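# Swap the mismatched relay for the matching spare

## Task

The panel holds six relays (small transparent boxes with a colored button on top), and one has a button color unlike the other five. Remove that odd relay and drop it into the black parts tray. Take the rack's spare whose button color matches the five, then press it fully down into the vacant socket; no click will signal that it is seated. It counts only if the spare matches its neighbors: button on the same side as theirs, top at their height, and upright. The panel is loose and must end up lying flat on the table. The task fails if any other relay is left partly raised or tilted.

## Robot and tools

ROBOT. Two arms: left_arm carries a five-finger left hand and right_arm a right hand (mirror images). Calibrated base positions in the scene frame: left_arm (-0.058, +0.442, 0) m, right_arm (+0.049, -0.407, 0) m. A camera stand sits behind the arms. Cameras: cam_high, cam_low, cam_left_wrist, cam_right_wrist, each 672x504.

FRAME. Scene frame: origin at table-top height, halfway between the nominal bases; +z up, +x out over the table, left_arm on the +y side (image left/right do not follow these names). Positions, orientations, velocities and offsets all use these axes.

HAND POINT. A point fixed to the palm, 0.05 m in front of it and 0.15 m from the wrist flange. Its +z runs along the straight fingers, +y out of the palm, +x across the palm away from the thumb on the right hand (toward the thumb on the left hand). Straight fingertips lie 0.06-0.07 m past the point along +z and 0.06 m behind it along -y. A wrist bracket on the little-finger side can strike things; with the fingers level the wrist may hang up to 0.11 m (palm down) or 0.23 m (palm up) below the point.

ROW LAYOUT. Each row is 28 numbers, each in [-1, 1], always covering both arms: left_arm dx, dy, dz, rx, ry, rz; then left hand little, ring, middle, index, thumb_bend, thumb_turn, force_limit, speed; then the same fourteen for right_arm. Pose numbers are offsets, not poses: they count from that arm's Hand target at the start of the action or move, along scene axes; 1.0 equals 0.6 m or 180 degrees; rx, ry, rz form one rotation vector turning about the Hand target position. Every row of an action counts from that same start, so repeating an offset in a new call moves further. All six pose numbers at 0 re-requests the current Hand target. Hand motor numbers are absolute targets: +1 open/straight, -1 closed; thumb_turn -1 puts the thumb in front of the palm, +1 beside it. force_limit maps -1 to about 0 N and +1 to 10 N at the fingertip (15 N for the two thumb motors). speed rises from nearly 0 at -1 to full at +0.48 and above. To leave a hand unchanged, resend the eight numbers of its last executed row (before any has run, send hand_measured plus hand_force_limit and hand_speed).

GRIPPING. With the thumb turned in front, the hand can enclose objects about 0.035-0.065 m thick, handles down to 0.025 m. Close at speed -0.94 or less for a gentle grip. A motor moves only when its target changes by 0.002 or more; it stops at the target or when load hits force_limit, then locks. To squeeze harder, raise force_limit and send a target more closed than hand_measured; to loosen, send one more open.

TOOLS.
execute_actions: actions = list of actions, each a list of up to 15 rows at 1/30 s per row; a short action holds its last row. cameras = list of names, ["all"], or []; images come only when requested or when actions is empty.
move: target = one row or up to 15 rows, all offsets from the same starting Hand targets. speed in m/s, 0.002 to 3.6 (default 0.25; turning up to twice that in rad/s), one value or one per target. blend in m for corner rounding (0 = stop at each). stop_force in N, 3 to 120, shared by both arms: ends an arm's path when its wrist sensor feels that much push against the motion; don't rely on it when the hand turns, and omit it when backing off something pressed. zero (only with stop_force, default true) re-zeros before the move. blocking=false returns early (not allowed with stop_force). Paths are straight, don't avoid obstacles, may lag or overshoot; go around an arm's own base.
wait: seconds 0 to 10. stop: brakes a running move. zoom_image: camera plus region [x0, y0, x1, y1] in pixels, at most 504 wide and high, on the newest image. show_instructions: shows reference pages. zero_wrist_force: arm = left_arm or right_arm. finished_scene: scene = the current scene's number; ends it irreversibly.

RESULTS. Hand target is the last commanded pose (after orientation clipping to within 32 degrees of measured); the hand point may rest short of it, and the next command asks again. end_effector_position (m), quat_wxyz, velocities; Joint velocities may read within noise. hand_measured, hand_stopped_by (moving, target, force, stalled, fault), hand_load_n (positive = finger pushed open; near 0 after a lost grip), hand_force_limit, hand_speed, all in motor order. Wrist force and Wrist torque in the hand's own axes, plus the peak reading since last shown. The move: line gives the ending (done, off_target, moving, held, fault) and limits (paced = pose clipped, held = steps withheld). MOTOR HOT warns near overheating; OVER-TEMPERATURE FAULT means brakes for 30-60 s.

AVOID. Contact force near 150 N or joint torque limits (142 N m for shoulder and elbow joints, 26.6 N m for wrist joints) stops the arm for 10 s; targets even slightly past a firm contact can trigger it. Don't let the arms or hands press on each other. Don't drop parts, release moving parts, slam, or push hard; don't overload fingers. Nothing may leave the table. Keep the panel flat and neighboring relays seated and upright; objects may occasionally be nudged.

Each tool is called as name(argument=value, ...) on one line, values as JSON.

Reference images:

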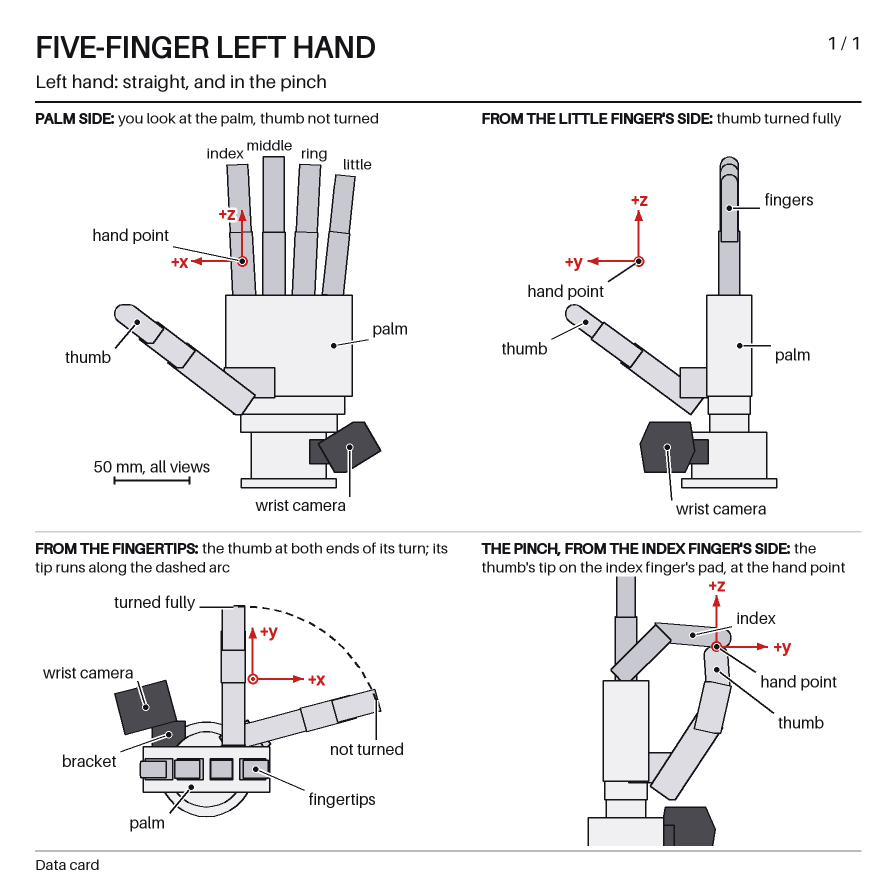

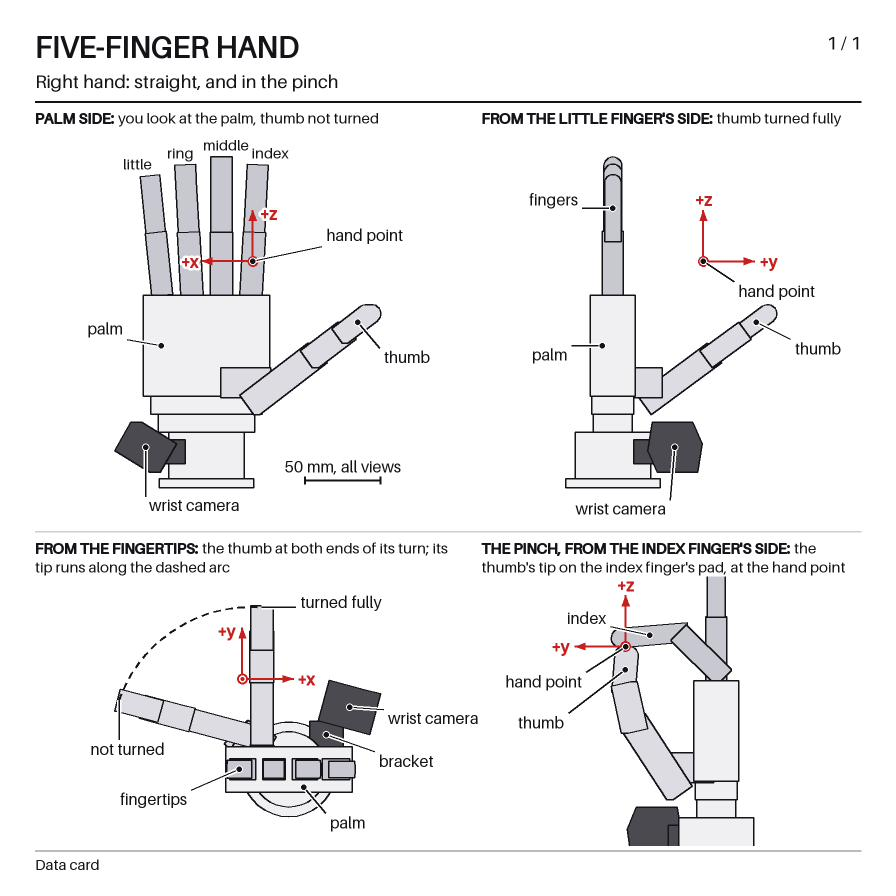

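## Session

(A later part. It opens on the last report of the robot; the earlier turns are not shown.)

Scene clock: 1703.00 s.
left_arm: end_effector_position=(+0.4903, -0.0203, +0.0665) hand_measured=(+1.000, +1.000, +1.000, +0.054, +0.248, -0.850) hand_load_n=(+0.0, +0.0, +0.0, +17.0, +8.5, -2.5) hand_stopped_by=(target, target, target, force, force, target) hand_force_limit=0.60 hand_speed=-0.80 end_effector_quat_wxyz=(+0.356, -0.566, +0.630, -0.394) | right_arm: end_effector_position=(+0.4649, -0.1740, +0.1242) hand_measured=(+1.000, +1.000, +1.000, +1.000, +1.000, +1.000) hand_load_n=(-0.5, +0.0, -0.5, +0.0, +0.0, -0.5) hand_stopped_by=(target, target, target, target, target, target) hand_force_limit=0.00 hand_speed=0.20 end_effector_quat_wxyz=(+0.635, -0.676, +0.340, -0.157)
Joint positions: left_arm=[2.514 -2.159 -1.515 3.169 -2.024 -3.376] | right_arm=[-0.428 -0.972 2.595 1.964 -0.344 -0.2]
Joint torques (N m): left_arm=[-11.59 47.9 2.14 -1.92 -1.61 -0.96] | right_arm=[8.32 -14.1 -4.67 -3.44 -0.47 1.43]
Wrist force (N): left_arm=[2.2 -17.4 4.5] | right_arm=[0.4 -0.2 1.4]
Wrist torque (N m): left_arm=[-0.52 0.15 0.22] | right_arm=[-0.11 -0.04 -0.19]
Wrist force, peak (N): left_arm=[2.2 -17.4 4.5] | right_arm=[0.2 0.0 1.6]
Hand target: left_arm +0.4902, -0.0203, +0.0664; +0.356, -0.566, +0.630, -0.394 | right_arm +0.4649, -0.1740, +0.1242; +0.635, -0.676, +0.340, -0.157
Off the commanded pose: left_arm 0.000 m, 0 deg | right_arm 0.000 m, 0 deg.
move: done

move(target=[[0.0019,-0.0003,0,0,0,0,1,1,1,-0.4,-0.2,-0.85,0.6,-0.8,0,0,0,0,0,0,1,1,1,1,1,1,0,0.2]], speed=0.005)

move(target=[[0,0,-0.01,0,0,0,1,1,1,-0.4,-0.2,-0.85,0.6,-0.8,0,0,0,0,0,0,1,1,1,1,1,1,0,0.2]], speed=0.008, stop_force=12, zero=false, cameras=["cam_left_wrist","cam_right_wrist"])

zoom_image(camera="cam_right_wrist", region=[372, 232, 412, 276])

zoom_image(camera="cam_left_wrist", region=[200, 80, 400, 300])

Scene clock: 1711.27 s.
left_arm: end_effector_position=(+0.4913, -0.0205, +0.0664) hand_measured=(+1.000, +1.000, +1.000, +0.054, +0.248, -0.850) hand_load_n=(+0.0, +0.0, +0.0, +14.0, +8.5, -3.5) hand_stopped_by=(target, target, target, force, force, target) hand_force_limit=0.60 hand_speed=-0.80 end_effector_quat_wxyz=(+0.356, -0.566, +0.630, -0.394) | right_arm: end_effector_position=(+0.4649, -0.1740, +0.1242) hand_measured=(+1.000, +1.000, +1.000, +1.000, +1.000, +1.000) hand_load_n=(+0.0, +0.0, +0.0, +0.0, +0.0, -0.5) hand_stopped_by=(target, target, target, target, target, target) hand_force_limit=0.00 hand_speed=0.20 end_effector_quat_wxyz=(+0.635, -0.676, +0.340, -0.157)
Joint positions: left_arm=[2.514 -2.161 -1.512 3.168 -2.023 -3.376] | right_arm=[-0.428 -0.972 2.595 1.964 -0.344 -0.2]
Joint torques (N m): left_arm=[10.91 24.82 20.51 -1.9 1.49 1.43] | right_arm=[8.62 -14.54 -5.16 -3.52 -0.47 1.27]
Wrist force (N): left_arm=[-0.3 -6.6 -4.5] | right_arm=[0.3 -0.1 1.3]
Wrist torque (N m): left_arm=[-0.45 0.08 0.08] | right_arm=[-0.10 -0.03 -0.19]
Wrist force, peak (N): left_arm=[2.1 -17.2 4.9] | right_arm=[0.4 -0.2 1.6]
Hand target: left_arm +0.4914, -0.0205, +0.0664; +0.356, -0.566, +0.630, -0.394 | right_arm +0.4649, -0.1740, +0.1242; +0.635, -0.676, +0.340, -0.157
Off the commanded pose: left_arm 0.000 m, 0 deg | right_arm 0.000 m, 0 deg.
move: done

Scene clock: 1712.63 s.
left_arm: end_effector_position=(+0.4914, -0.0206, +0.0658) hand_measured=(+1.000, +1.000, +1.000, +0.054, +0.248, -0.850) hand_load_n=(+0.0, +0.0, +0.0, +16.0, +7.5, -2.5) hand_stopped_by=(target, target, target, force, force, target) hand_force_limit=0.60 hand_speed=-0.80 end_effector_quat_wxyz=(+0.356, -0.566, +0.630, -0.394) | right_arm: end_effector_position=(+0.4649, -0.1740, +0.1242) hand_measured=(+1.000, +1.000, +1.000, +1.000, +1.000, +1.000) hand_load_n=(+0.0, +0.0, +0.0, +0.0, +0.0, +0.0) hand_stopped_by=(target, target, target, target, target, target) hand_force_limit=0.00 hand_speed=0.20 end_effector_quat_wxyz=(+0.635, -0.676, +0.340, -0.157)
Joint positions: left_arm=[2.514 -2.162 -1.513 3.169 -2.023 -3.376] | right_arm=[-0.428 -0.972 2.595 1.964 -0.344 -0.2]
Joint torques (N m): left_arm=[5.29 49.33 19.16 -2.6 1.56 1.35] | right_arm=[8.26 -14.47 -4.73 -3.48 -0.53 1.36]
Wrist force (N): left_arm=[0.4 -9.9 0.3] | right_arm=[0.5 0.0 1.1]
Wrist torque (N m): left_arm=[-0.47 0.15 0.07] | right_arm=[-0.08 -0.06 -0.18]
Wrist force, peak (N): left_arm=[1.1 -17.0 -1.2] | right_arm=[0.3 -0.1 1.6]
Hand target: left_arm +0.4914, -0.0206, +0.0658; +0.356, -0.566, +0.630, -0.394 (not the last commanded pose) | right_arm +0.4649, -0.1740, +0.1242; +0.635, -0.676, +0.340, -0.157
Off the commanded pose: left_arm 0.005 m, 0 deg | right_arm 0.000 m, 0 deg.
move: contact (left_arm)
Images, in order (width x height): cam_left_wrist 672x504, cam_right_wrist 672x504.

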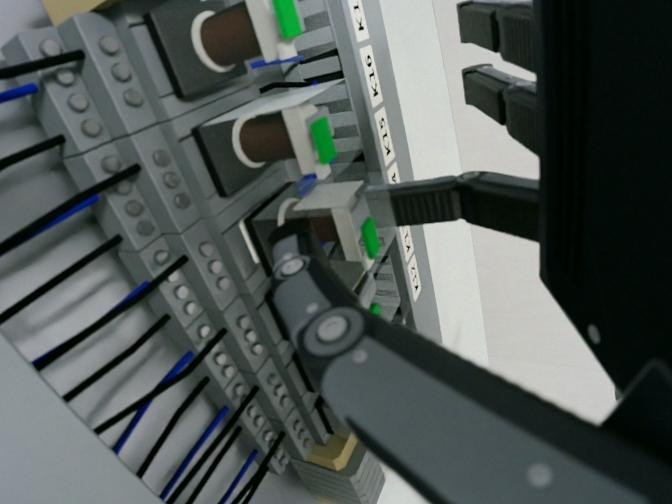

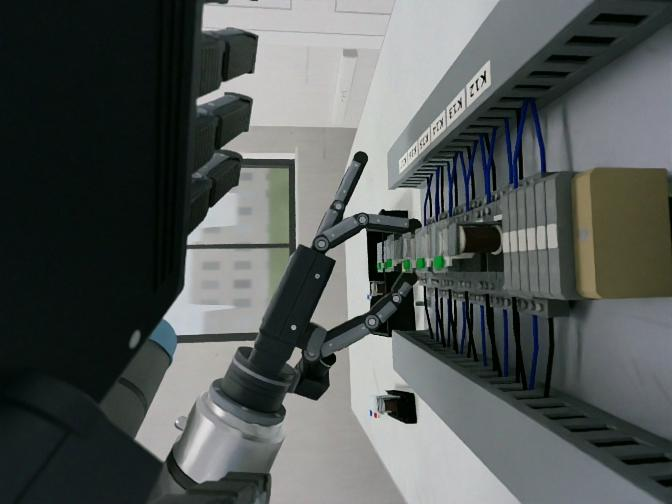

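Scaled by 11.455.

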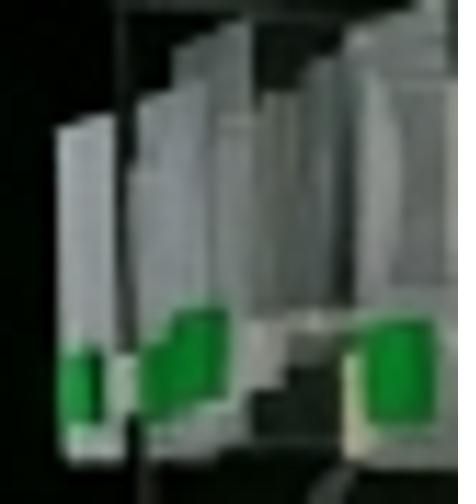

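Scaled by 2.291.

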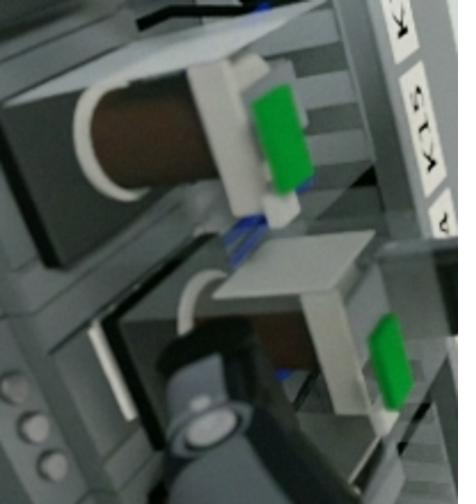

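move(target=[[-0.0014,0.0002,0.0004,-0.0017,-0.011,0,1,1,1,-0.4,-0.2,-0.85,0.6,-0.8,0,0,0,0,0,0,1,1,1,1,1,1,0,0.2]], speed=0.01, cameras=["cam_right_wrist"])

zoom_image(camera="cam_right_wrist", region=[372, 232, 412, 276])

Scene clock: 1720.17 s.
left_arm: end_effector_position=(+0.4906, -0.0204, +0.0661) hand_measured=(+1.000, +1.000, +1.000, +0.054, +0.248, -0.850) hand_load_n=(-0.5, +0.0, +0.0, +14.5, +8.5, -2.5) hand_stopped_by=(target, target, target, force, force, target) hand_force_limit=0.60 hand_speed=-0.80 end_effector_quat_wxyz=(+0.366, -0.560, +0.623, -0.406) | right_arm: end_effector_position=(+0.4649, -0.1740, +0.1242) hand_measured=(+1.000, +1.000, +1.000, +1.000, +1.000, +1.000) hand_load_n=(+0.0, +0.0, +0.0, +0.0, +0.0, -0.5) hand_stopped_by=(target, target, target, target, target, target) hand_force_limit=0.00 hand_speed=0.20 end_effector_quat_wxyz=(+0.635, -0.676, +0.340, -0.157)
Joint positions: left_arm=[2.509 -2.151 -1.546 3.229 -2.035 -3.363] | right_arm=[-0.428 -0.972 2.595 1.964 -0.344 -0.2]
Joint torques (N m): left_arm=[-9.08 50.06 8.08 1.49 -1.85 1.37] | right_arm=[8.03 -14.52 -4.94 -3.56 -0.37 1.34]
Wrist force (N): left_arm=[-0.3 -7.0 -1.9] | right_arm=[0.2 0.0 1.3]
Wrist torque (N m): left_arm=[-0.46 0.15 0.02] | right_arm=[-0.07 -0.02 -0.20]
Wrist force, peak (N): left_arm=[0.4 -11.7 0.5] | right_arm=[0.3 -0.1 1.5]
Hand target: left_arm +0.4906, -0.0204, +0.0661; +0.366, -0.560, +0.623, -0.406 | right_arm +0.4649, -0.1740, +0.1242; +0.635, -0.676, +0.340, -0.157
Off the commanded pose: left_arm 0.000 m, 0 deg | right_arm 0.000 m, 0 deg.
move: done
Images, in order (width x height): cam_right_wrist 672x504.

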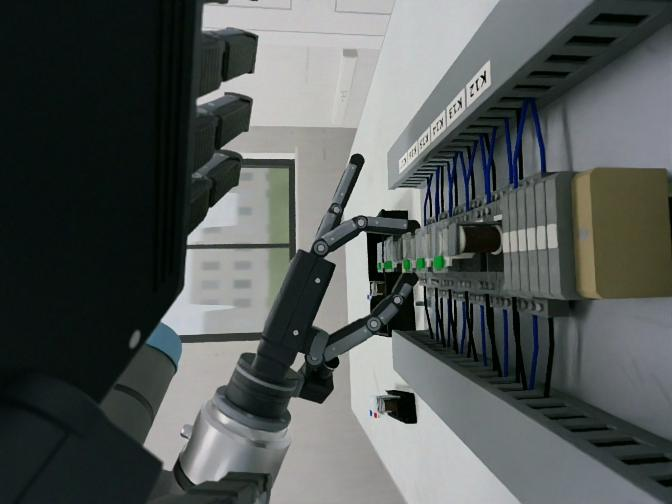

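Scaled by 11.455.

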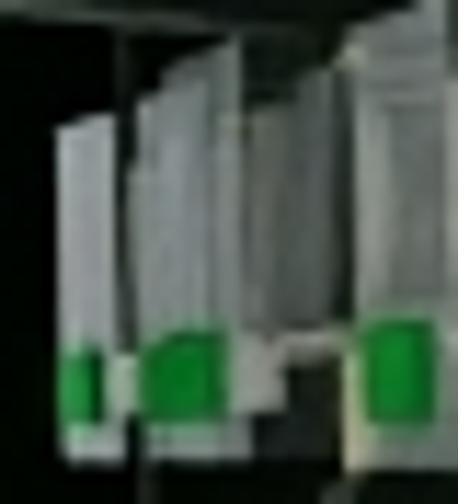

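move(target=[[-0.0004,0,-0.01,0,0,0,1,1,1,-0.4,-0.2,-0.85,0.6,-0.8,0,0,0,0,0,0,1,1,1,1,1,1,0,0.2]], speed=0.006, stop_force=10, zero=false, cameras=["cam_left_wrist","cam_right_wrist"])

zoom_image(camera="cam_right_wrist", region=[372, 232, 412, 276])

zoom_image(camera="cam_left_wrist", region=[200, 80, 400, 300])

Scene clock: 1725.57 s.
left_arm: end_effector_position=(+0.4906, -0.0205, +0.0658) hand_measured=(+1.000, +1.000, +1.000, +0.054, +0.248, -0.850) hand_load_n=(+0.0, +0.0, +0.0, +14.5, +8.0, -2.5) hand_stopped_by=(target, target, target, force, force, target) hand_force_limit=0.60 hand_speed=-0.80 end_effector_quat_wxyz=(+0.366, -0.560, +0.623, -0.406) | right_arm: end_effector_position=(+0.4649, -0.1740, +0.1242) hand_measured=(+1.000, +1.000, +1.000, +1.000, +1.000, +1.000) hand_load_n=(+0.0, +0.0, +0.0, +0.0, +0.0, +0.0) hand_stopped_by=(target, target, target, target, target, target) hand_force_limit=0.00 hand_speed=0.20 end_effector_quat_wxyz=(+0.635, -0.676, +0.340, -0.157)
Joint positions: left_arm=[2.509 -2.151 -1.546 3.23 -2.036 -3.363] | right_arm=[-0.428 -0.972 2.595 1.964 -0.344 -0.2]
Joint torques (N m): left_arm=[-5.28 50 19.9 -2 -0.11 0.96] | right_arm=[8.46 -15.26 -3.76 -3.51 -0.44 1.32]
Wrist force (N): left_arm=[0.0 -9.3 -0.9] | right_arm=[0.4 -0.2 1.5]
Wrist torque (N m): left_arm=[-0.47 0.15 0.04] | right_arm=[-0.13 -0.04 -0.19]
Wrist force, peak (N): left_arm=[0.2 -14.4 -2.6] | right_arm=[0.5 0.1 1.6]
Hand target: left_arm +0.4906, -0.0205, +0.0659; +0.366, -0.560, +0.623, -0.406 (not the last commanded pose) | right_arm +0.4649, -0.1740, +0.1242; +0.635, -0.676, +0.340, -0.157
Off the commanded pose: left_arm 0.006 m, 0 deg | right_arm 0.000 m, 0 deg.
move: contact (left_arm)
Images, in order (width x height): cam_left_wrist 672x504, cam_right_wrist 672x504.

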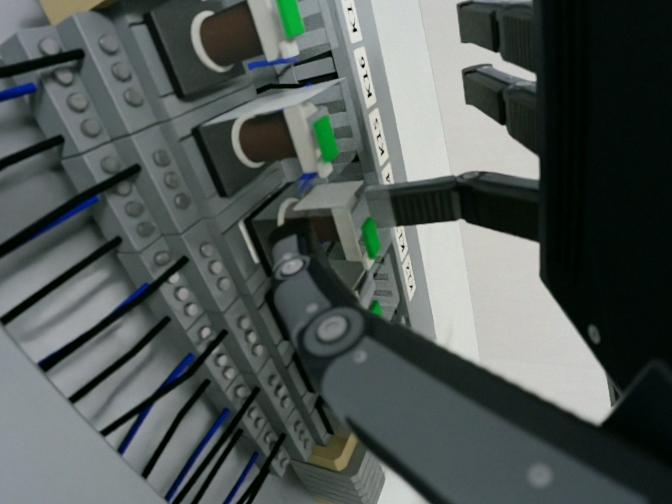

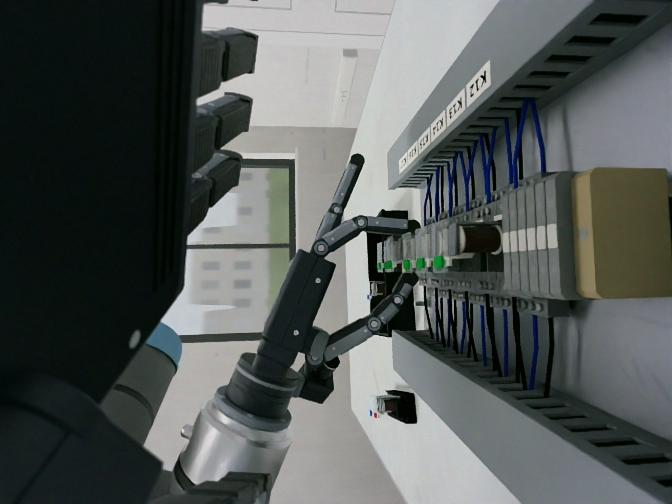

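Scaled by 11.455.

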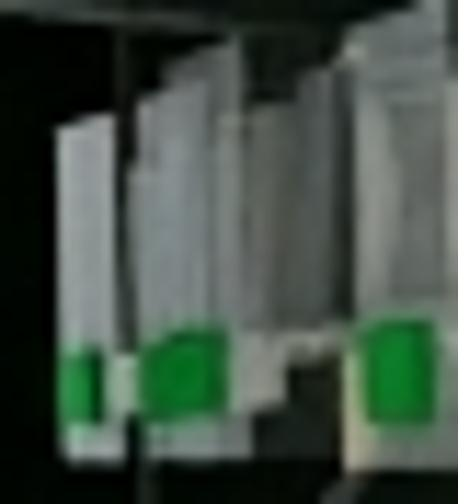

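Scaled by 2.291.

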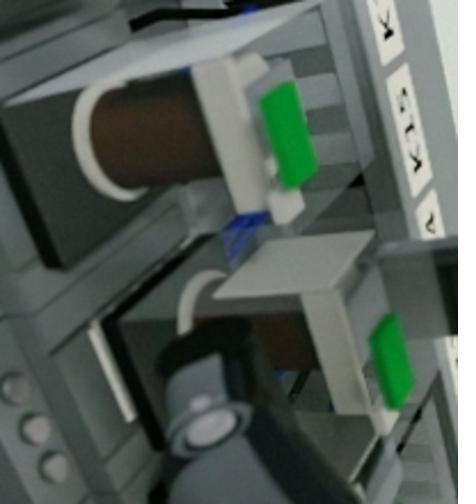

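zoom_image(camera="cam_left_wrist", region=[180, 110, 280, 220])

zoom_image(camera="cam_left_wrist", region=[220, 200, 320, 310])

zoom_image(camera="cam_left_wrist", region=[130, 20, 230, 130])

Scaled by 4.582.

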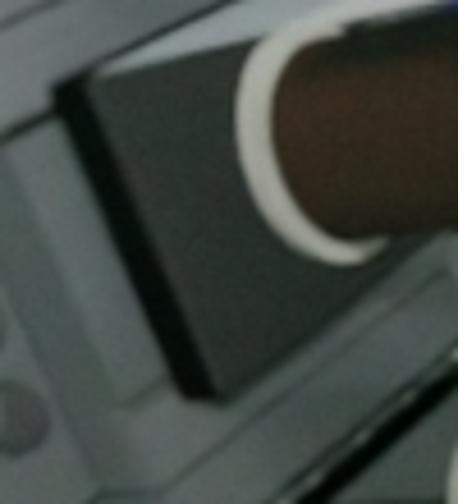

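Scaled by 4.582.

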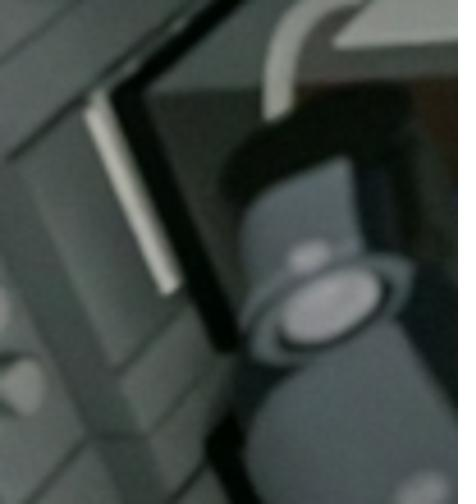

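Scaled by 4.582.

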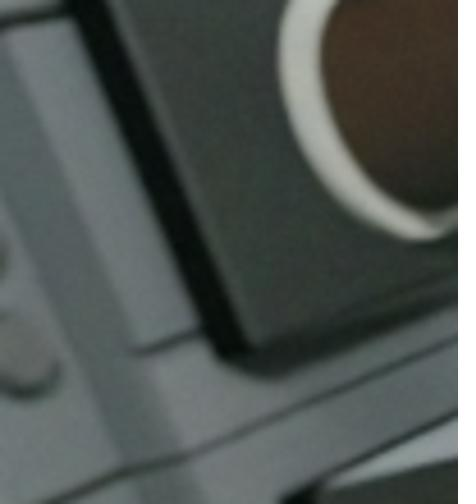

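move(target=[[-0.0002,-0.0020,-0.0004,0.011,-0.0017,0,1,1,1,-0.4,-0.2,-0.85,0.6,-0.8,0,0,0,0,0,0,1,1,1,1,1,1,0,0.2],[0.0002,0.0008,-0.0008,-0.011,0.0017,0,1,1,1,-0.4,-0.2,-0.85,0.6,-0.8,0,0,0,0,0,0,1,1,1,1,1,1,0,0.2],[-0.0002,-0.0020,-0.0010,0.011,-0.0017,0,1,1,1,-0.4,-0.2,-0.85,0.6,-0.8,0,0,0,0,0,0,1,1,1,1,1,1,0,0.2],[0.0,-0.0006,-0.0010,0,0,0,1,1,1,-0.4,-0.2,-0.85,0.6,-0.8,0,0,0,0,0,0,1,1,1,1,1,1,0,0.2]], speed=0.02, cameras=["cam_left_wrist","cam_right_wrist"])

zoom_image(camera="cam_right_wrist", region=[372, 232, 412, 276])

zoom_image(camera="cam_left_wrist", region=[200, 80, 400, 300])

Scene clock: 1759.63 s.
left_arm: end_effector_position=(+0.4906, -0.0208, +0.0653) hand_measured=(+1.000, +1.000, +1.000, +0.054, +0.248, -0.850) hand_load_n=(+0.0, +0.0, +0.0, +15.0, +8.5, -2.0) hand_stopped_by=(target, target, target, force, force, target) hand_force_limit=0.60 hand_speed=-0.80 end_effector_quat_wxyz=(+0.366, -0.560, +0.623, -0.406) | right_arm: end_effector_position=(+0.4649, -0.1740, +0.1242) hand_measured=(+1.000, +1.000, +1.000, +1.000, +1.000, +1.000) hand_load_n=(+0.0, +0.0, +0.0, +0.0, +0.0, +0.0) hand_stopped_by=(target, target, target, target, target, target) hand_force_limit=0.00 hand_speed=0.20 end_effector_quat_wxyz=(+0.635, -0.676, +0.340, -0.157)
Joint positions: left_arm=[2.508 -2.153 -1.546 3.23 -2.036 -3.363] | right_arm=[-0.428 -0.972 2.595 1.964 -0.344 -0.2]
Joint torques (N m): left_arm=[10.32 47.11 6.74 0.26 1.42 -1.03] | right_arm=[8.18 -14.39 -4.66 -3.44 -0.32 1.31]
Wrist force (N): left_arm=[0.7 -13.8 -3.4] | right_arm=[0.2 -0.3 1.2]
Wrist torque (N m): left_arm=[-0.62 0.20 0.25] | right_arm=[-0.11 0.00 -0.20]
Wrist force, peak (N): left_arm=[-1.2 -15.8 -2.3] | right_arm=[0.3 0.0 1.8]
Hand target: left_arm +0.4906, -0.0208, +0.0653; +0.366, -0.560, +0.623, -0.406 | right_arm +0.4649, -0.1740, +0.1242; +0.635, -0.676, +0.340, -0.157
Off the commanded pose: left_arm 0.000 m, 0 deg | right_arm 0.000 m, 0 deg.
move: done
Images, in order (width x height): cam_left_wrist 672x504, cam_right_wrist 672x504.

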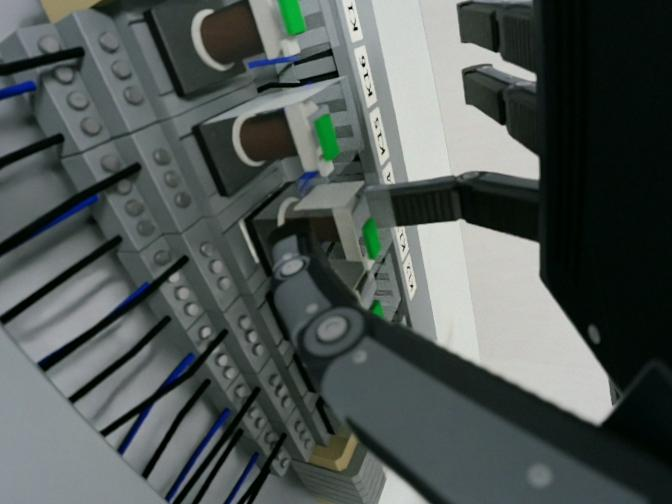

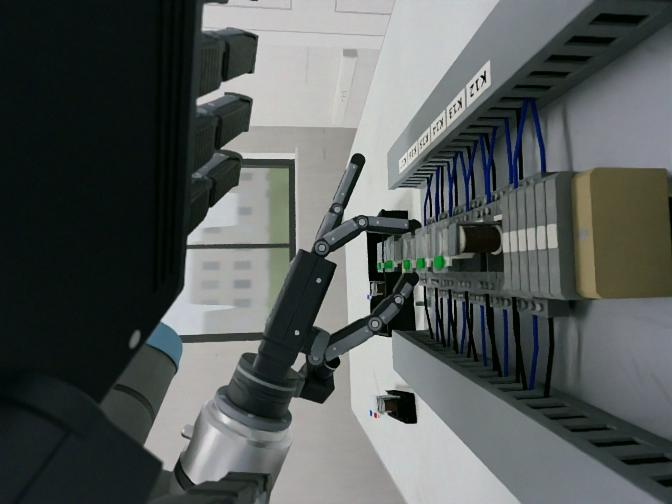

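Scaled by 11.455.

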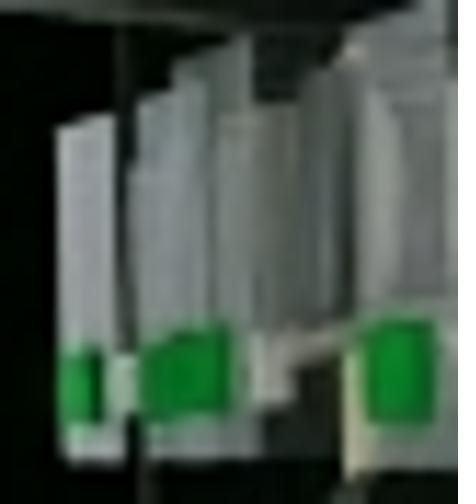

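Scaled by 2.291.

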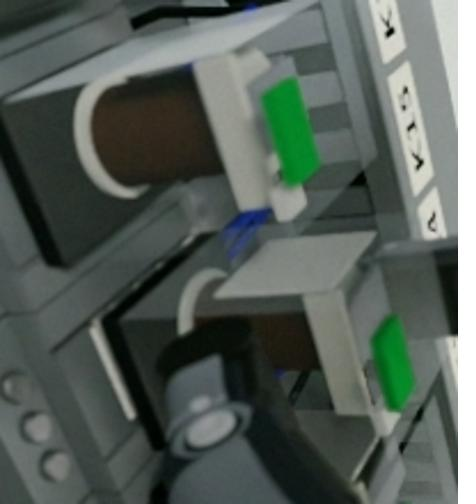

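move(target=[[0.00013,0.0008,0.0003,0,0,0,1,1,1,-0.4,-0.2,-0.85,0.6,-0.8,0,0,0,0,0,0,1,1,1,1,1,1,0,0.2]], speed=0.005)

move(target=[[0.00013,0.0008,0,0,0,0,1,1,1,-0.4,-0.2,-0.85,0.6,-0.8,0,0,0,0,0,0,1,1,1,1,1,1,0,0.2]], speed=0.005)

move(target=[[0.00013,0.0008,0,0,0,0,1,1,1,-0.4,-0.2,-0.85,0.6,-0.8,0,0,0,0,0,0,1,1,1,1,1,1,0,0.2]], speed=0.005)

move(target=[[-0.0004,-0.0024,0,0,0,0,1,1,1,-0.4,-0.2,-0.85,0.6,-0.8,0,0,0,0,0,0,1,1,1,1,1,1,0,0.2]], speed=0.005)

move(target=[[-0.00013,-0.0008,0,0,0,0,1,1,1,-0.4,-0.2,-0.85,0.6,-0.8,0,0,0,0,0,0,1,1,1,1,1,1,0,0.2]], speed=0.005)

move(target=[[-0.00013,-0.0008,0,0,0,0,1,1,1,-0.4,-0.2,-0.85,0.6,-0.8,0,0,0,0,0,0,1,1,1,1,1,1,0,0.2]], speed=0.005)

Scene clock: 1768.00 s.
left_arm: end_effector_position=(+0.4907, -0.0204, +0.0654) hand_measured=(+1.000, +1.000, +1.000, +0.054, +0.248, -0.850) hand_load_n=(+0.0, +0.0, +0.0, +14.5, +9.0, -2.0) hand_stopped_by=(target, target, target, force, force, target) hand_force_limit=0.60 hand_speed=-0.80 end_effector_quat_wxyz=(+0.366, -0.560, +0.623, -0.406) | right_arm: end_effector_position=(+0.4649, -0.1740, +0.1242) hand_measured=(+1.000, +1.000, +1.000, +1.000, +1.000, +1.000) hand_load_n=(-0.5, +0.0, +0.0, +0.0, +0.0, +0.0) hand_stopped_by=(target, target, target, target, target, target) hand_force_limit=0.00 hand_speed=0.20 end_effector_quat_wxyz=(+0.635, -0.676, +0.340, -0.157)
Joint positions: left_arm=[2.509 -2.152 -1.547 3.231 -2.035 -3.363] | right_arm=[-0.428 -0.972 2.595 1.964 -0.344 -0.2]
Joint torques (N m): left_arm=[11.13 49.76 6.37 0.38 1.08 1.56] | right_arm=[8.03 -14.55 -4.08 -3.34 -0.31 1.42]
Wrist force (N): left_arm=[2.0 -9.0 -1.1] | right_arm=[0.2 0.1 1.2]
Wrist torque (N m): left_arm=[-0.47 0.20 0.16] | right_arm=[-0.08 0.00 -0.19]
Wrist force, peak (N): left_arm=[1.3 -14.1 -3.5] | right_arm=[0.3 -0.1 1.7]
Hand target: left_arm +0.4907, -0.0203, +0.0654; +0.366, -0.560, +0.623, -0.406 | right_arm +0.4649, -0.1740, +0.1242; +0.635, -0.676, +0.340, -0.157
Off the commanded pose: left_arm 0.000 m, 0 deg | right_arm 0.000 m, 0 deg.
move: done

Scene clock: 1768.70 s.
left_arm: end_effector_position=(+0.4908, -0.0199, +0.0654) hand_measured=(+1.000, +1.000, +1.000, +0.054, +0.248, -0.850) hand_load_n=(+0.0, +0.5, +0.0, +14.5, +9.5, -1.5) hand_stopped_by=(target, target, target, force, force, target) hand_force_limit=0.60 hand_speed=-0.80 end_effector_quat_wxyz=(+0.366, -0.560, +0.623, -0.406) | right_arm: end_effector_position=(+0.4649, -0.1740, +0.1242) hand_measured=(+1.000, +1.000, +1.000, +1.000, +1.000, +1.000) hand_load_n=(+0.0, +0.0, +0.0, +0.0, +0.0, +0.0) hand_stopped_by=(target, target, target, target, target, target) hand_force_limit=0.00 hand_speed=0.20 end_effector_quat_wxyz=(+0.635, -0.676, +0.340, -0.157)
Joint positions: left_arm=[2.51 -2.151 -1.548 3.231 -2.035 -3.363] | right_arm=[-0.428 -0.972 2.595 1.964 -0.344 -0.2]
Joint torques (N m): left_arm=[11.66 49.17 6.45 0.15 0.86 1.77] | right_arm=[8.2 -14.49 -4.44 -3.48 -0.32 1.41]
Wrist force (N): left_arm=[2.8 -10.3 -1.3] | right_arm=[0.4 -0.1 1.2]
Wrist torque (N m): left_arm=[-0.46 0.24 0.04] | right_arm=[-0.09 -0.03 -0.19]
Wrist force, peak (N): left_arm=[2.6 -10.5 -1.2] | right_arm=[0.2 -0.2 1.6]
Hand target: left_arm +0.4908, -0.0199, +0.0654; +0.366, -0.560, +0.623, -0.406 | right_arm +0.4649, -0.1740, +0.1242; +0.635, -0.676, +0.340, -0.157
Off the commanded pose: left_arm 0.000 m, 0 deg | right_arm 0.000 m, 0 deg.
move: done

Scene clock: 1769.40 s.
left_arm: end_effector_position=(+0.4909, -0.0194, +0.0654) hand_measured=(+1.000, +1.000, +1.000, +0.054, +0.248, -0.850) hand_load_n=(+0.0, +0.0, +0.0, +14.0, +9.5, -1.0) hand_stopped_by=(target, target, target, force, force, target) hand_force_limit=0.60 hand_speed=-0.80 end_effector_quat_wxyz=(+0.366, -0.560, +0.623, -0.406) | right_arm: end_effector_position=(+0.4649, -0.1740, +0.1242) hand_measured=(+1.000, +1.000, +1.000, +1.000, +1.000, +1.000) hand_load_n=(+0.0, +0.0, +0.0, +0.0, +0.0, +0.0) hand_stopped_by=(target, target, target, target, target, target) hand_force_limit=0.00 hand_speed=0.20 end_effector_quat_wxyz=(+0.635, -0.676, +0.340, -0.157)
Joint positions: left_arm=[2.511 -2.15 -1.549 3.232 -2.034 -3.362] | right_arm=[-0.428 -0.972 2.595 1.964 -0.344 -0.2]
Joint torques (N m): left_arm=[11.85 48.76 5.76 0.04 0.74 1.81] | right_arm=[8.29 -14.52 -4.38 -3.5 -0.24 1.37]
Wrist force (N): left_arm=[3.6 -11.1 -1.1] | right_arm=[0.2 0.0 1.4]
Wrist torque (N m): left_arm=[-0.51 0.22 0.01] | right_arm=[-0.09 -0.01 -0.20]
Wrist force, peak (N): left_arm=[3.3 -11.3 -1.3] | right_arm=[0.2 0.2 1.5]
Hand target: left_arm +0.4909, -0.0194, +0.0654; +0.366, -0.560, +0.623, -0.406 | right_arm +0.4649, -0.1740, +0.1242; +0.635, -0.676, +0.340, -0.157
Off the commanded pose: left_arm 0.000 m, 0 deg | right_arm 0.000 m, 0 deg.
move: done

Scene clock: 1770.10 s.
left_arm: end_effector_position=(+0.4906, -0.0208, +0.0654) hand_measured=(+1.000, +1.000, +1.000, +0.054, +0.248, -0.850) hand_load_n=(+0.0, +0.0, +0.0, +14.5, +9.5, -2.5) hand_stopped_by=(target, target, target, force, force, target) hand_force_limit=0.60 hand_speed=-0.80 end_effector_quat_wxyz=(+0.366, -0.560, +0.623, -0.406) | right_arm: end_effector_position=(+0.4649, -0.1740, +0.1242) hand_measured=(+1.000, +1.000, +1.000, +1.000, +1.000, +1.000) hand_load_n=(+0.0, -0.5, +0.0, +0.0, +0.0, -0.5) hand_stopped_by=(target, target, target, target, target, target) hand_force_limit=0.00 hand_speed=0.20 end_effector_quat_wxyz=(+0.635, -0.676, +0.340, -0.157)
Joint positions: left_arm=[2.509 -2.152 -1.546 3.23 -2.036 -3.363] | right_arm=[-0.428 -0.972 2.595 1.964 -0.344 -0.2]
Joint torques (N m): left_arm=[-10.86 24.31 21.12 -2.35 -1.2 -1.41] | right_arm=[8.23 -14.58 -4.56 -3.42 -0.35 1.45]
Wrist force (N): left_arm=[-2.3 -7.6 -0.9] | right_arm=[0.3 0.0 1.1]
Wrist torque (N m): left_arm=[-0.44 0.12 0.23] | right_arm=[-0.08 -0.03 -0.19]
Wrist force, peak (N): left_arm=[3.6 -10.6 -0.8] | right_arm=[0.3 -0.3 1.5]
Hand target: left_arm +0.4906, -0.0208, +0.0654; +0.366, -0.560, +0.623, -0.406 | right_arm +0.4649, -0.1740, +0.1242; +0.635, -0.676, +0.340, -0.157
Off the commanded pose: left_arm 0.000 m, 0 deg | right_arm 0.000 m, 0 deg.
move: done

Scene clock: 1770.80 s.
left_arm: end_effector_position=(+0.4905, -0.0213, +0.0654) hand_measured=(+1.000, +1.000, +1.000, +0.054, +0.248, -0.850) hand_load_n=(+0.0, -0.5, +0.0, +14.5, +9.0, -3.0) hand_stopped_by=(target, target, target, force, force, target) hand_force_limit=0.60 hand_speed=-0.80 end_effector_quat_wxyz=(+0.366, -0.560, +0.623, -0.406) | right_arm: end_effector_position=(+0.4649, -0.1740, +0.1242) hand_measured=(+1.000, +1.000, +1.000, +1.000, +1.000, +1.000) hand_load_n=(+0.0, +0.0, +0.0, -0.5, +0.0, +0.0) hand_stopped_by=(target, target, target, target, target, target) hand_force_limit=0.00 hand_speed=0.20 end_effector_quat_wxyz=(+0.635, -0.676, +0.340, -0.157)
Joint positions: left_arm=[2.508 -2.153 -1.544 3.229 -2.037 -3.364] | right_arm=[-0.428 -0.972 2.595 1.964 -0.344 -0.2]
Joint torques (N m): left_arm=[-11.05 25.03 21.4 -1.99 -1.1 -1.43] | right_arm=[8.04 -14.1 -4.52 -3.49 -0.36 1.35]
Wrist force (N): left_arm=[-3.6 -6.4 -1.0] | right_arm=[0.2 0.0 1.3]
Wrist torque (N m): left_arm=[-0.43 0.13 0.23] | right_arm=[-0.09 0.00 -0.20]
Wrist force, peak (N): left_arm=[-2.3 -8.9 -1.2] | right_arm=[0.1 -0.2 1.6]
Hand target: left_arm +0.4905, -0.0213, +0.0654; +0.366, -0.560, +0.623, -0.406 | right_arm +0.4649, -0.1740, +0.1242; +0.635, -0.676, +0.340, -0.157
Off the commanded pose: left_arm 0.000 m, 0 deg | right_arm 0.000 m, 0 deg.
move: done

Scene clock: 1771.50 s.
left_arm: end_effector_position=(+0.4905, -0.0218, +0.0654) hand_measured=(+1.000, +1.000, +1.000, +0.054, +0.248, -0.850) hand_load_n=(+0.0, +0.0, +0.0, +14.0, +9.0, -3.5) hand_stopped_by=(target, target, target, force, force, target) hand_force_limit=0.60 hand_speed=-0.80 end_effector_quat_wxyz=(+0.366, -0.560, +0.623, -0.406) | right_arm: end_effector_position=(+0.4649, -0.1740, +0.1242) hand_measured=(+1.000, +1.000, +1.000, +1.000, +1.000, +1.000) hand_load_n=(+0.0, +0.0, +0.0, +0.0, +0.0, -0.5) hand_stopped_by=(target, target, target, target, target, target) hand_force_limit=0.00 hand_speed=0.20 end_effector_quat_wxyz=(+0.635, -0.676, +0.340, -0.157)
Joint positions: left_arm=[2.507 -2.154 -1.543 3.229 -2.037 -3.364] | right_arm=[-0.428 -0.972 2.595 1.964 -0.344 -0.2]
Joint torques (N m): left_arm=[-11.48 26.14 22.77 -1.75 -0.88 -1.72] | right_arm=[8.19 -14.64 -4.24 -3.42 -0.29 1.36]
Wrist force (N): left_arm=[-4.0 -6.4 -1.2] | right_arm=[0.1 -0.1 1.1]
Wrist torque (N m): left_arm=[-0.43 0.08 0.25] | right_arm=[-0.09 0.00 -0.20]
Wrist force, peak (N): left_arm=[-3.5 -7.9 -1.1] | right_arm=[0.3 -0.3 1.6]
Hand target: left_arm +0.4905, -0.0218, +0.0654; +0.366, -0.560, +0.623, -0.406 | right_arm +0.4649, -0.1740, +0.1242; +0.635, -0.676, +0.340, -0.157
Off the commanded pose: left_arm 0.000 m, 0 deg | right_arm 0.000 m, 0 deg.
move: done

wait(seconds=0, cameras=["cam_left_wrist","cam_right_wrist","cam_low"])

zoom_image(camera="cam_left_wrist", region=[220, 180, 320, 290])

zoom_image(camera="cam_low", region=[190, 255, 270, 300])

Scene clock: 1776.77 s.
left_arm: end_effector_position=(+0.4905, -0.0218, +0.0654) hand_measured=(+1.000, +1.000, +1.000, +0.054, +0.248, -0.850) hand_load_n=(+0.0, +0.0, +0.0, +14.0, +9.0, -3.5) hand_stopped_by=(target, target, target, force, force, target) hand_force_limit=0.60 hand_speed=-0.80 end_effector_quat_wxyz=(+0.366, -0.560, +0.623, -0.406) | right_arm: end_effector_position=(+0.4649, -0.1740, +0.1242) hand_measured=(+1.000, +1.000, +1.000, +1.000, +1.000, +1.000) hand_load_n=(+0.0, +0.0, +0.0, +0.0, +0.0, +0.0) hand_stopped_by=(target, target, target, target, target, target) hand_force_limit=0.00 hand_speed=0.20 end_effector_quat_wxyz=(+0.635, -0.676, +0.340, -0.157)
Joint positions: left_arm=[2.507 -2.154 -1.543 3.229 -2.038 -3.364] | right_arm=[-0.428 -0.972 2.595 1.964 -0.344 -0.2]
Joint torques (N m): left_arm=[-11.8 26.74 22.5 -1.71 -0.81 -1.57] | right_arm=[8.2 -14.31 -4.04 -3.39 -0.34 1.34]
Wrist force (N): left_arm=[-4.0 -5.6 -1.2] | right_arm=[0.1 -0.1 1.4]
Wrist torque (N m): left_arm=[-0.40 0.06 0.25] | right_arm=[-0.11 0.00 -0.21]
Wrist force, peak (N): left_arm=[-4.2 -6.9 -1.3] | right_arm=[0.3 -0.1 1.6]
Hand target: left_arm +0.4905, -0.0218, +0.0654; +0.366, -0.560, +0.623, -0.406 | right_arm +0.4649, -0.1740, +0.1242; +0.635, -0.676, +0.340, -0.157
Off the commanded pose: left_arm 0.000 m, 0 deg | right_arm 0.000 m, 0 deg.
Images, in order (width x height): cam_low 672x504, cam_left_wrist 672x504, cam_right_wrist 672x504.

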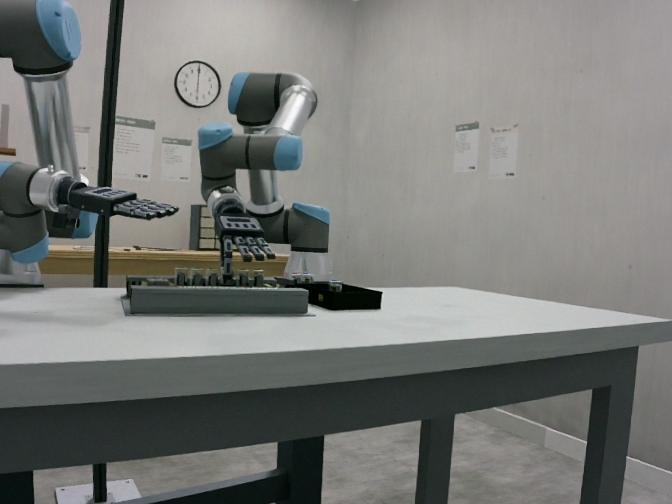

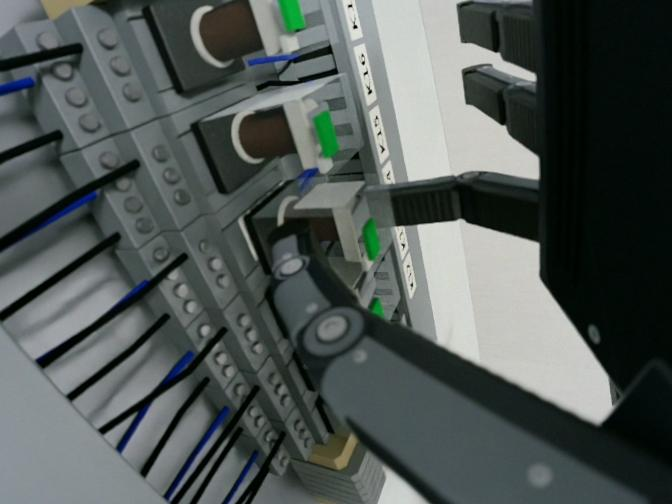

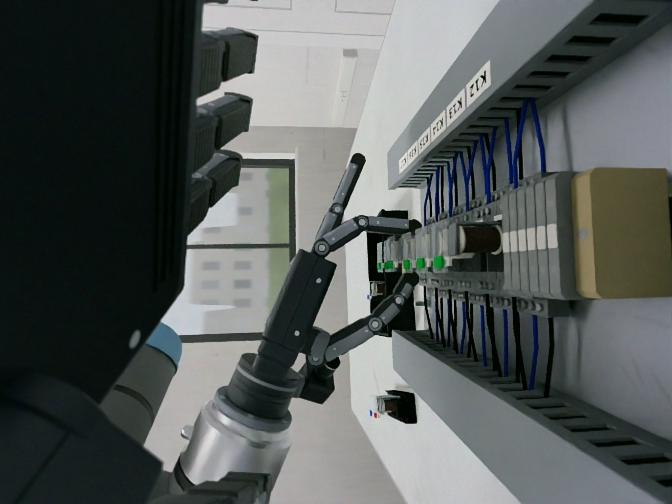

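Scaled by 4.582.

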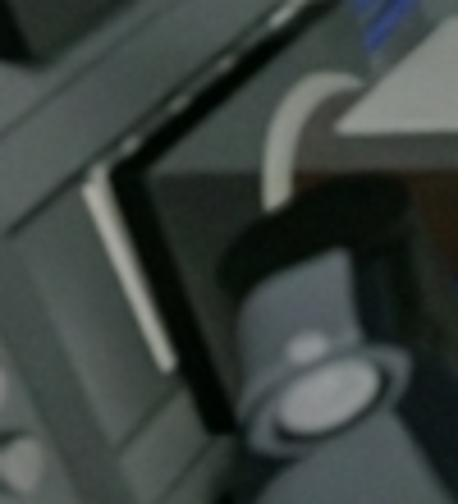

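Scaled by 6.300.

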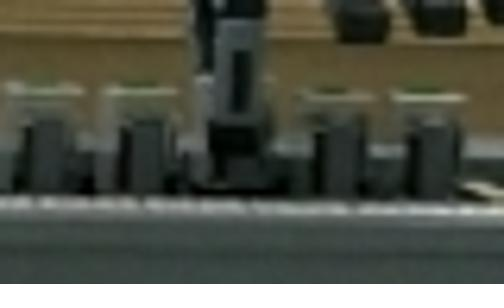

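move(target=[[0.0003,0.0021,0.0008,0,0,0,1,1,1,-0.4,-0.2,-0.85,0.6,-0.8,0,0,0,0,0,0,1,1,1,1,1,1,0,0.2]], speed=0.01)

move(target=[[0,0,0,0,0,0,1,1,1,0.3,0.6,-0.85,0.6,-0.6,0,0,0,0,0,0,1,1,1,1,1,1,0,0.2]], speed=0.01, cameras=["cam_left_wrist","cam_right_wrist"])

zoom_image(camera="cam_left_wrist", region=[200, 80, 400, 300])

zoom_image(camera="cam_right_wrist", region=[372, 232, 412, 276])

Scene clock: 1811.10 s.
left_arm: end_effector_position=(+0.4906, -0.0206, +0.0659) hand_measured=(+1.000, +1.000, +1.000, +0.054, +0.248, -0.850) hand_load_n=(+0.0, +0.0, +0.0, +14.0, +11.5, -2.0) hand_stopped_by=(target, target, target, force, force, target) hand_force_limit=0.60 hand_speed=-0.80 end_effector_quat_wxyz=(+0.366, -0.560, +0.623, -0.406) | right_arm: end_effector_position=(+0.4649, -0.1740, +0.1242) hand_measured=(+1.000, +1.000, +1.000, +1.000, +1.000, +1.000) hand_load_n=(+0.0, -0.5, +0.0, +0.0, +0.0, -0.5) hand_stopped_by=(target, target, target, target, target, target) hand_force_limit=0.00 hand_speed=0.20 end_effector_quat_wxyz=(+0.635, -0.676, +0.340, -0.157)
Joint positions: left_arm=[2.509 -2.152 -1.546 3.229 -2.036 -3.363] | right_arm=[-0.428 -0.972 2.595 1.964 -0.344 -0.2]
Joint torques (N m): left_arm=[10.43 57.36 10.17 1.74 1.07 1.28] | right_arm=[8.29 -14.25 -3.77 -3.5 -0.31 1.3]
Wrist force (N): left_arm=[0.9 0.6 4.1] | right_arm=[0.4 -0.2 1.4]
Wrist torque (N m): left_arm=[-0.22 0.21 -0.06] | right_arm=[-0.10 -0.04 -0.19]
Wrist force, peak (N): left_arm=[-4.2 -6.9 -1.1] | right_arm=[0.1 -0.1 1.6]
Hand target: left_arm +0.4906, -0.0205, +0.0659; +0.366, -0.560, +0.623, -0.406 | right_arm +0.4649, -0.1740, +0.1242; +0.635, -0.676, +0.340, -0.157
Off the commanded pose: left_arm 0.000 m, 0 deg | right_arm 0.000 m, 0 deg.
move: done

Scene clock: 1812.00 s.
left_arm: end_effector_position=(+0.4906, -0.0205, +0.0659) hand_measured=(+1.000, +1.000, +1.000, +0.300, +0.600, -0.850) hand_load_n=(+0.0, -0.5, +0.0, +0.0, +0.0, +0.0) hand_stopped_by=(target, target, target, target, target, target) hand_force_limit=0.60 hand_speed=-0.60 end_effector_quat_wxyz=(+0.366, -0.560, +0.623, -0.406) | right_arm: end_effector_position=(+0.4649, -0.1740, +0.1242) hand_measured=(+1.000, +1.000, +1.000, +1.000, +1.000, +1.000) hand_load_n=(+0.0, +0.0, +0.0, +0.0, +0.0, -0.5) hand_stopped_by=(target, target, target, target, target, target) hand_force_limit=0.00 hand_speed=0.20 end_effector_quat_wxyz=(+0.635, -0.676, +0.340, -0.157)
Joint positions: left_arm=[2.509 -2.151 -1.546 3.229 -2.036 -3.363] | right_arm=[-0.428 -0.972 2.595 1.964 -0.344 -0.2]
Joint torques (N m): left_arm=[10.53 48.85 12.9 1.39 1.11 1.15] | right_arm=[8.1 -14.87 -3.67 -3.37 -0.36 1.47]
Wrist force (N): left_arm=[-0.3 -1.5 0.8] | right_arm=[0.3 -0.3 1.3]
Wrist torque (N m): left_arm=[-0.23 0.16 -0.02] | right_arm=[-0.13 -0.02 -0.20]
Wrist force, peak (N): left_arm=[0.9 2.5 4.4] | right_arm=[0.2 -0.1 1.6]
Hand target: left_arm +0.4906, -0.0205, +0.0659; +0.366, -0.560, +0.623, -0.406 | right_arm +0.4649, -0.1740, +0.1242; +0.635, -0.676, +0.340, -0.157
Off the commanded pose: left_arm 0.000 m, 0 deg | right_arm 0.000 m, 0 deg.
move: done
Images, in order (width x height): cam_left_wrist 672x504, cam_right_wrist 672x504.

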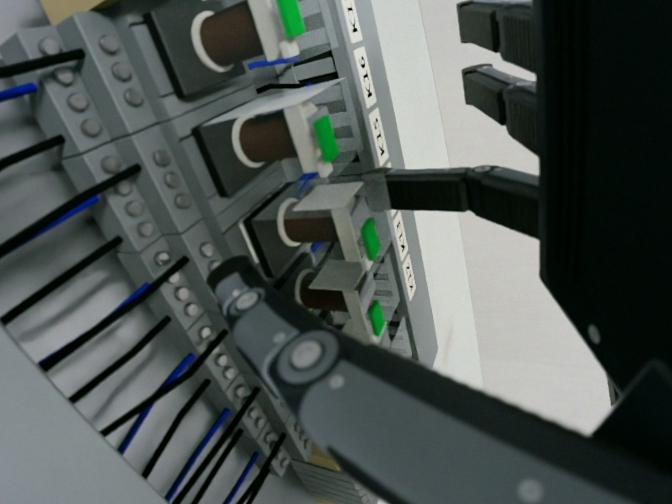

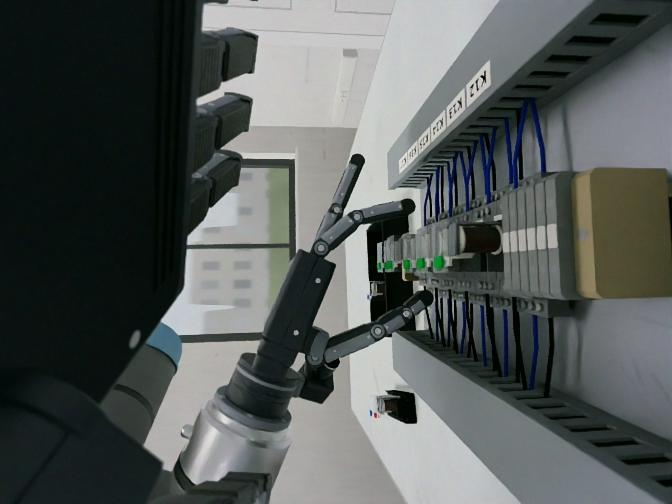

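Scaled by 2.291.

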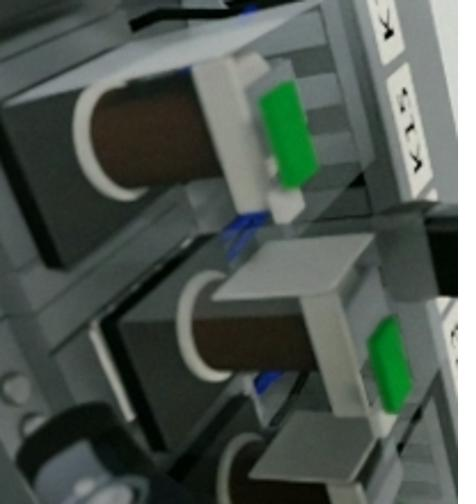

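Scaled by 11.455.

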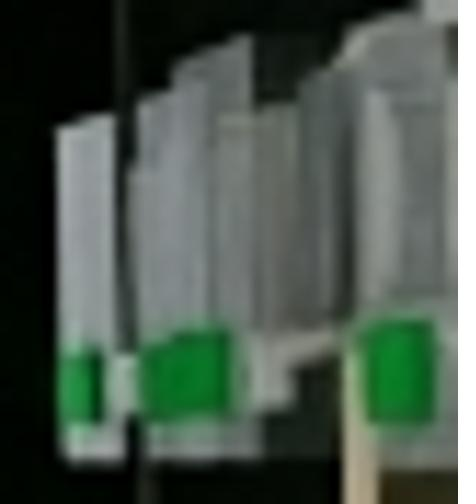

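zoom_image(camera="cam_left_wrist", region=[220, 160, 400, 300])

zoom_image(camera="cam_left_wrist", region=[235, 200, 305, 290])

Scaled by 2.800.

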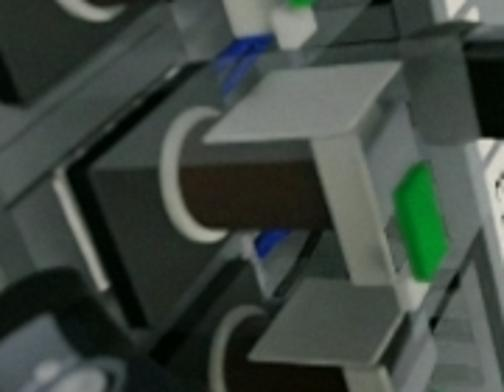

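Scaled by 5.600.

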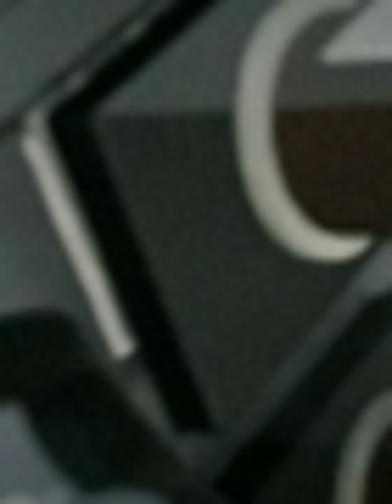

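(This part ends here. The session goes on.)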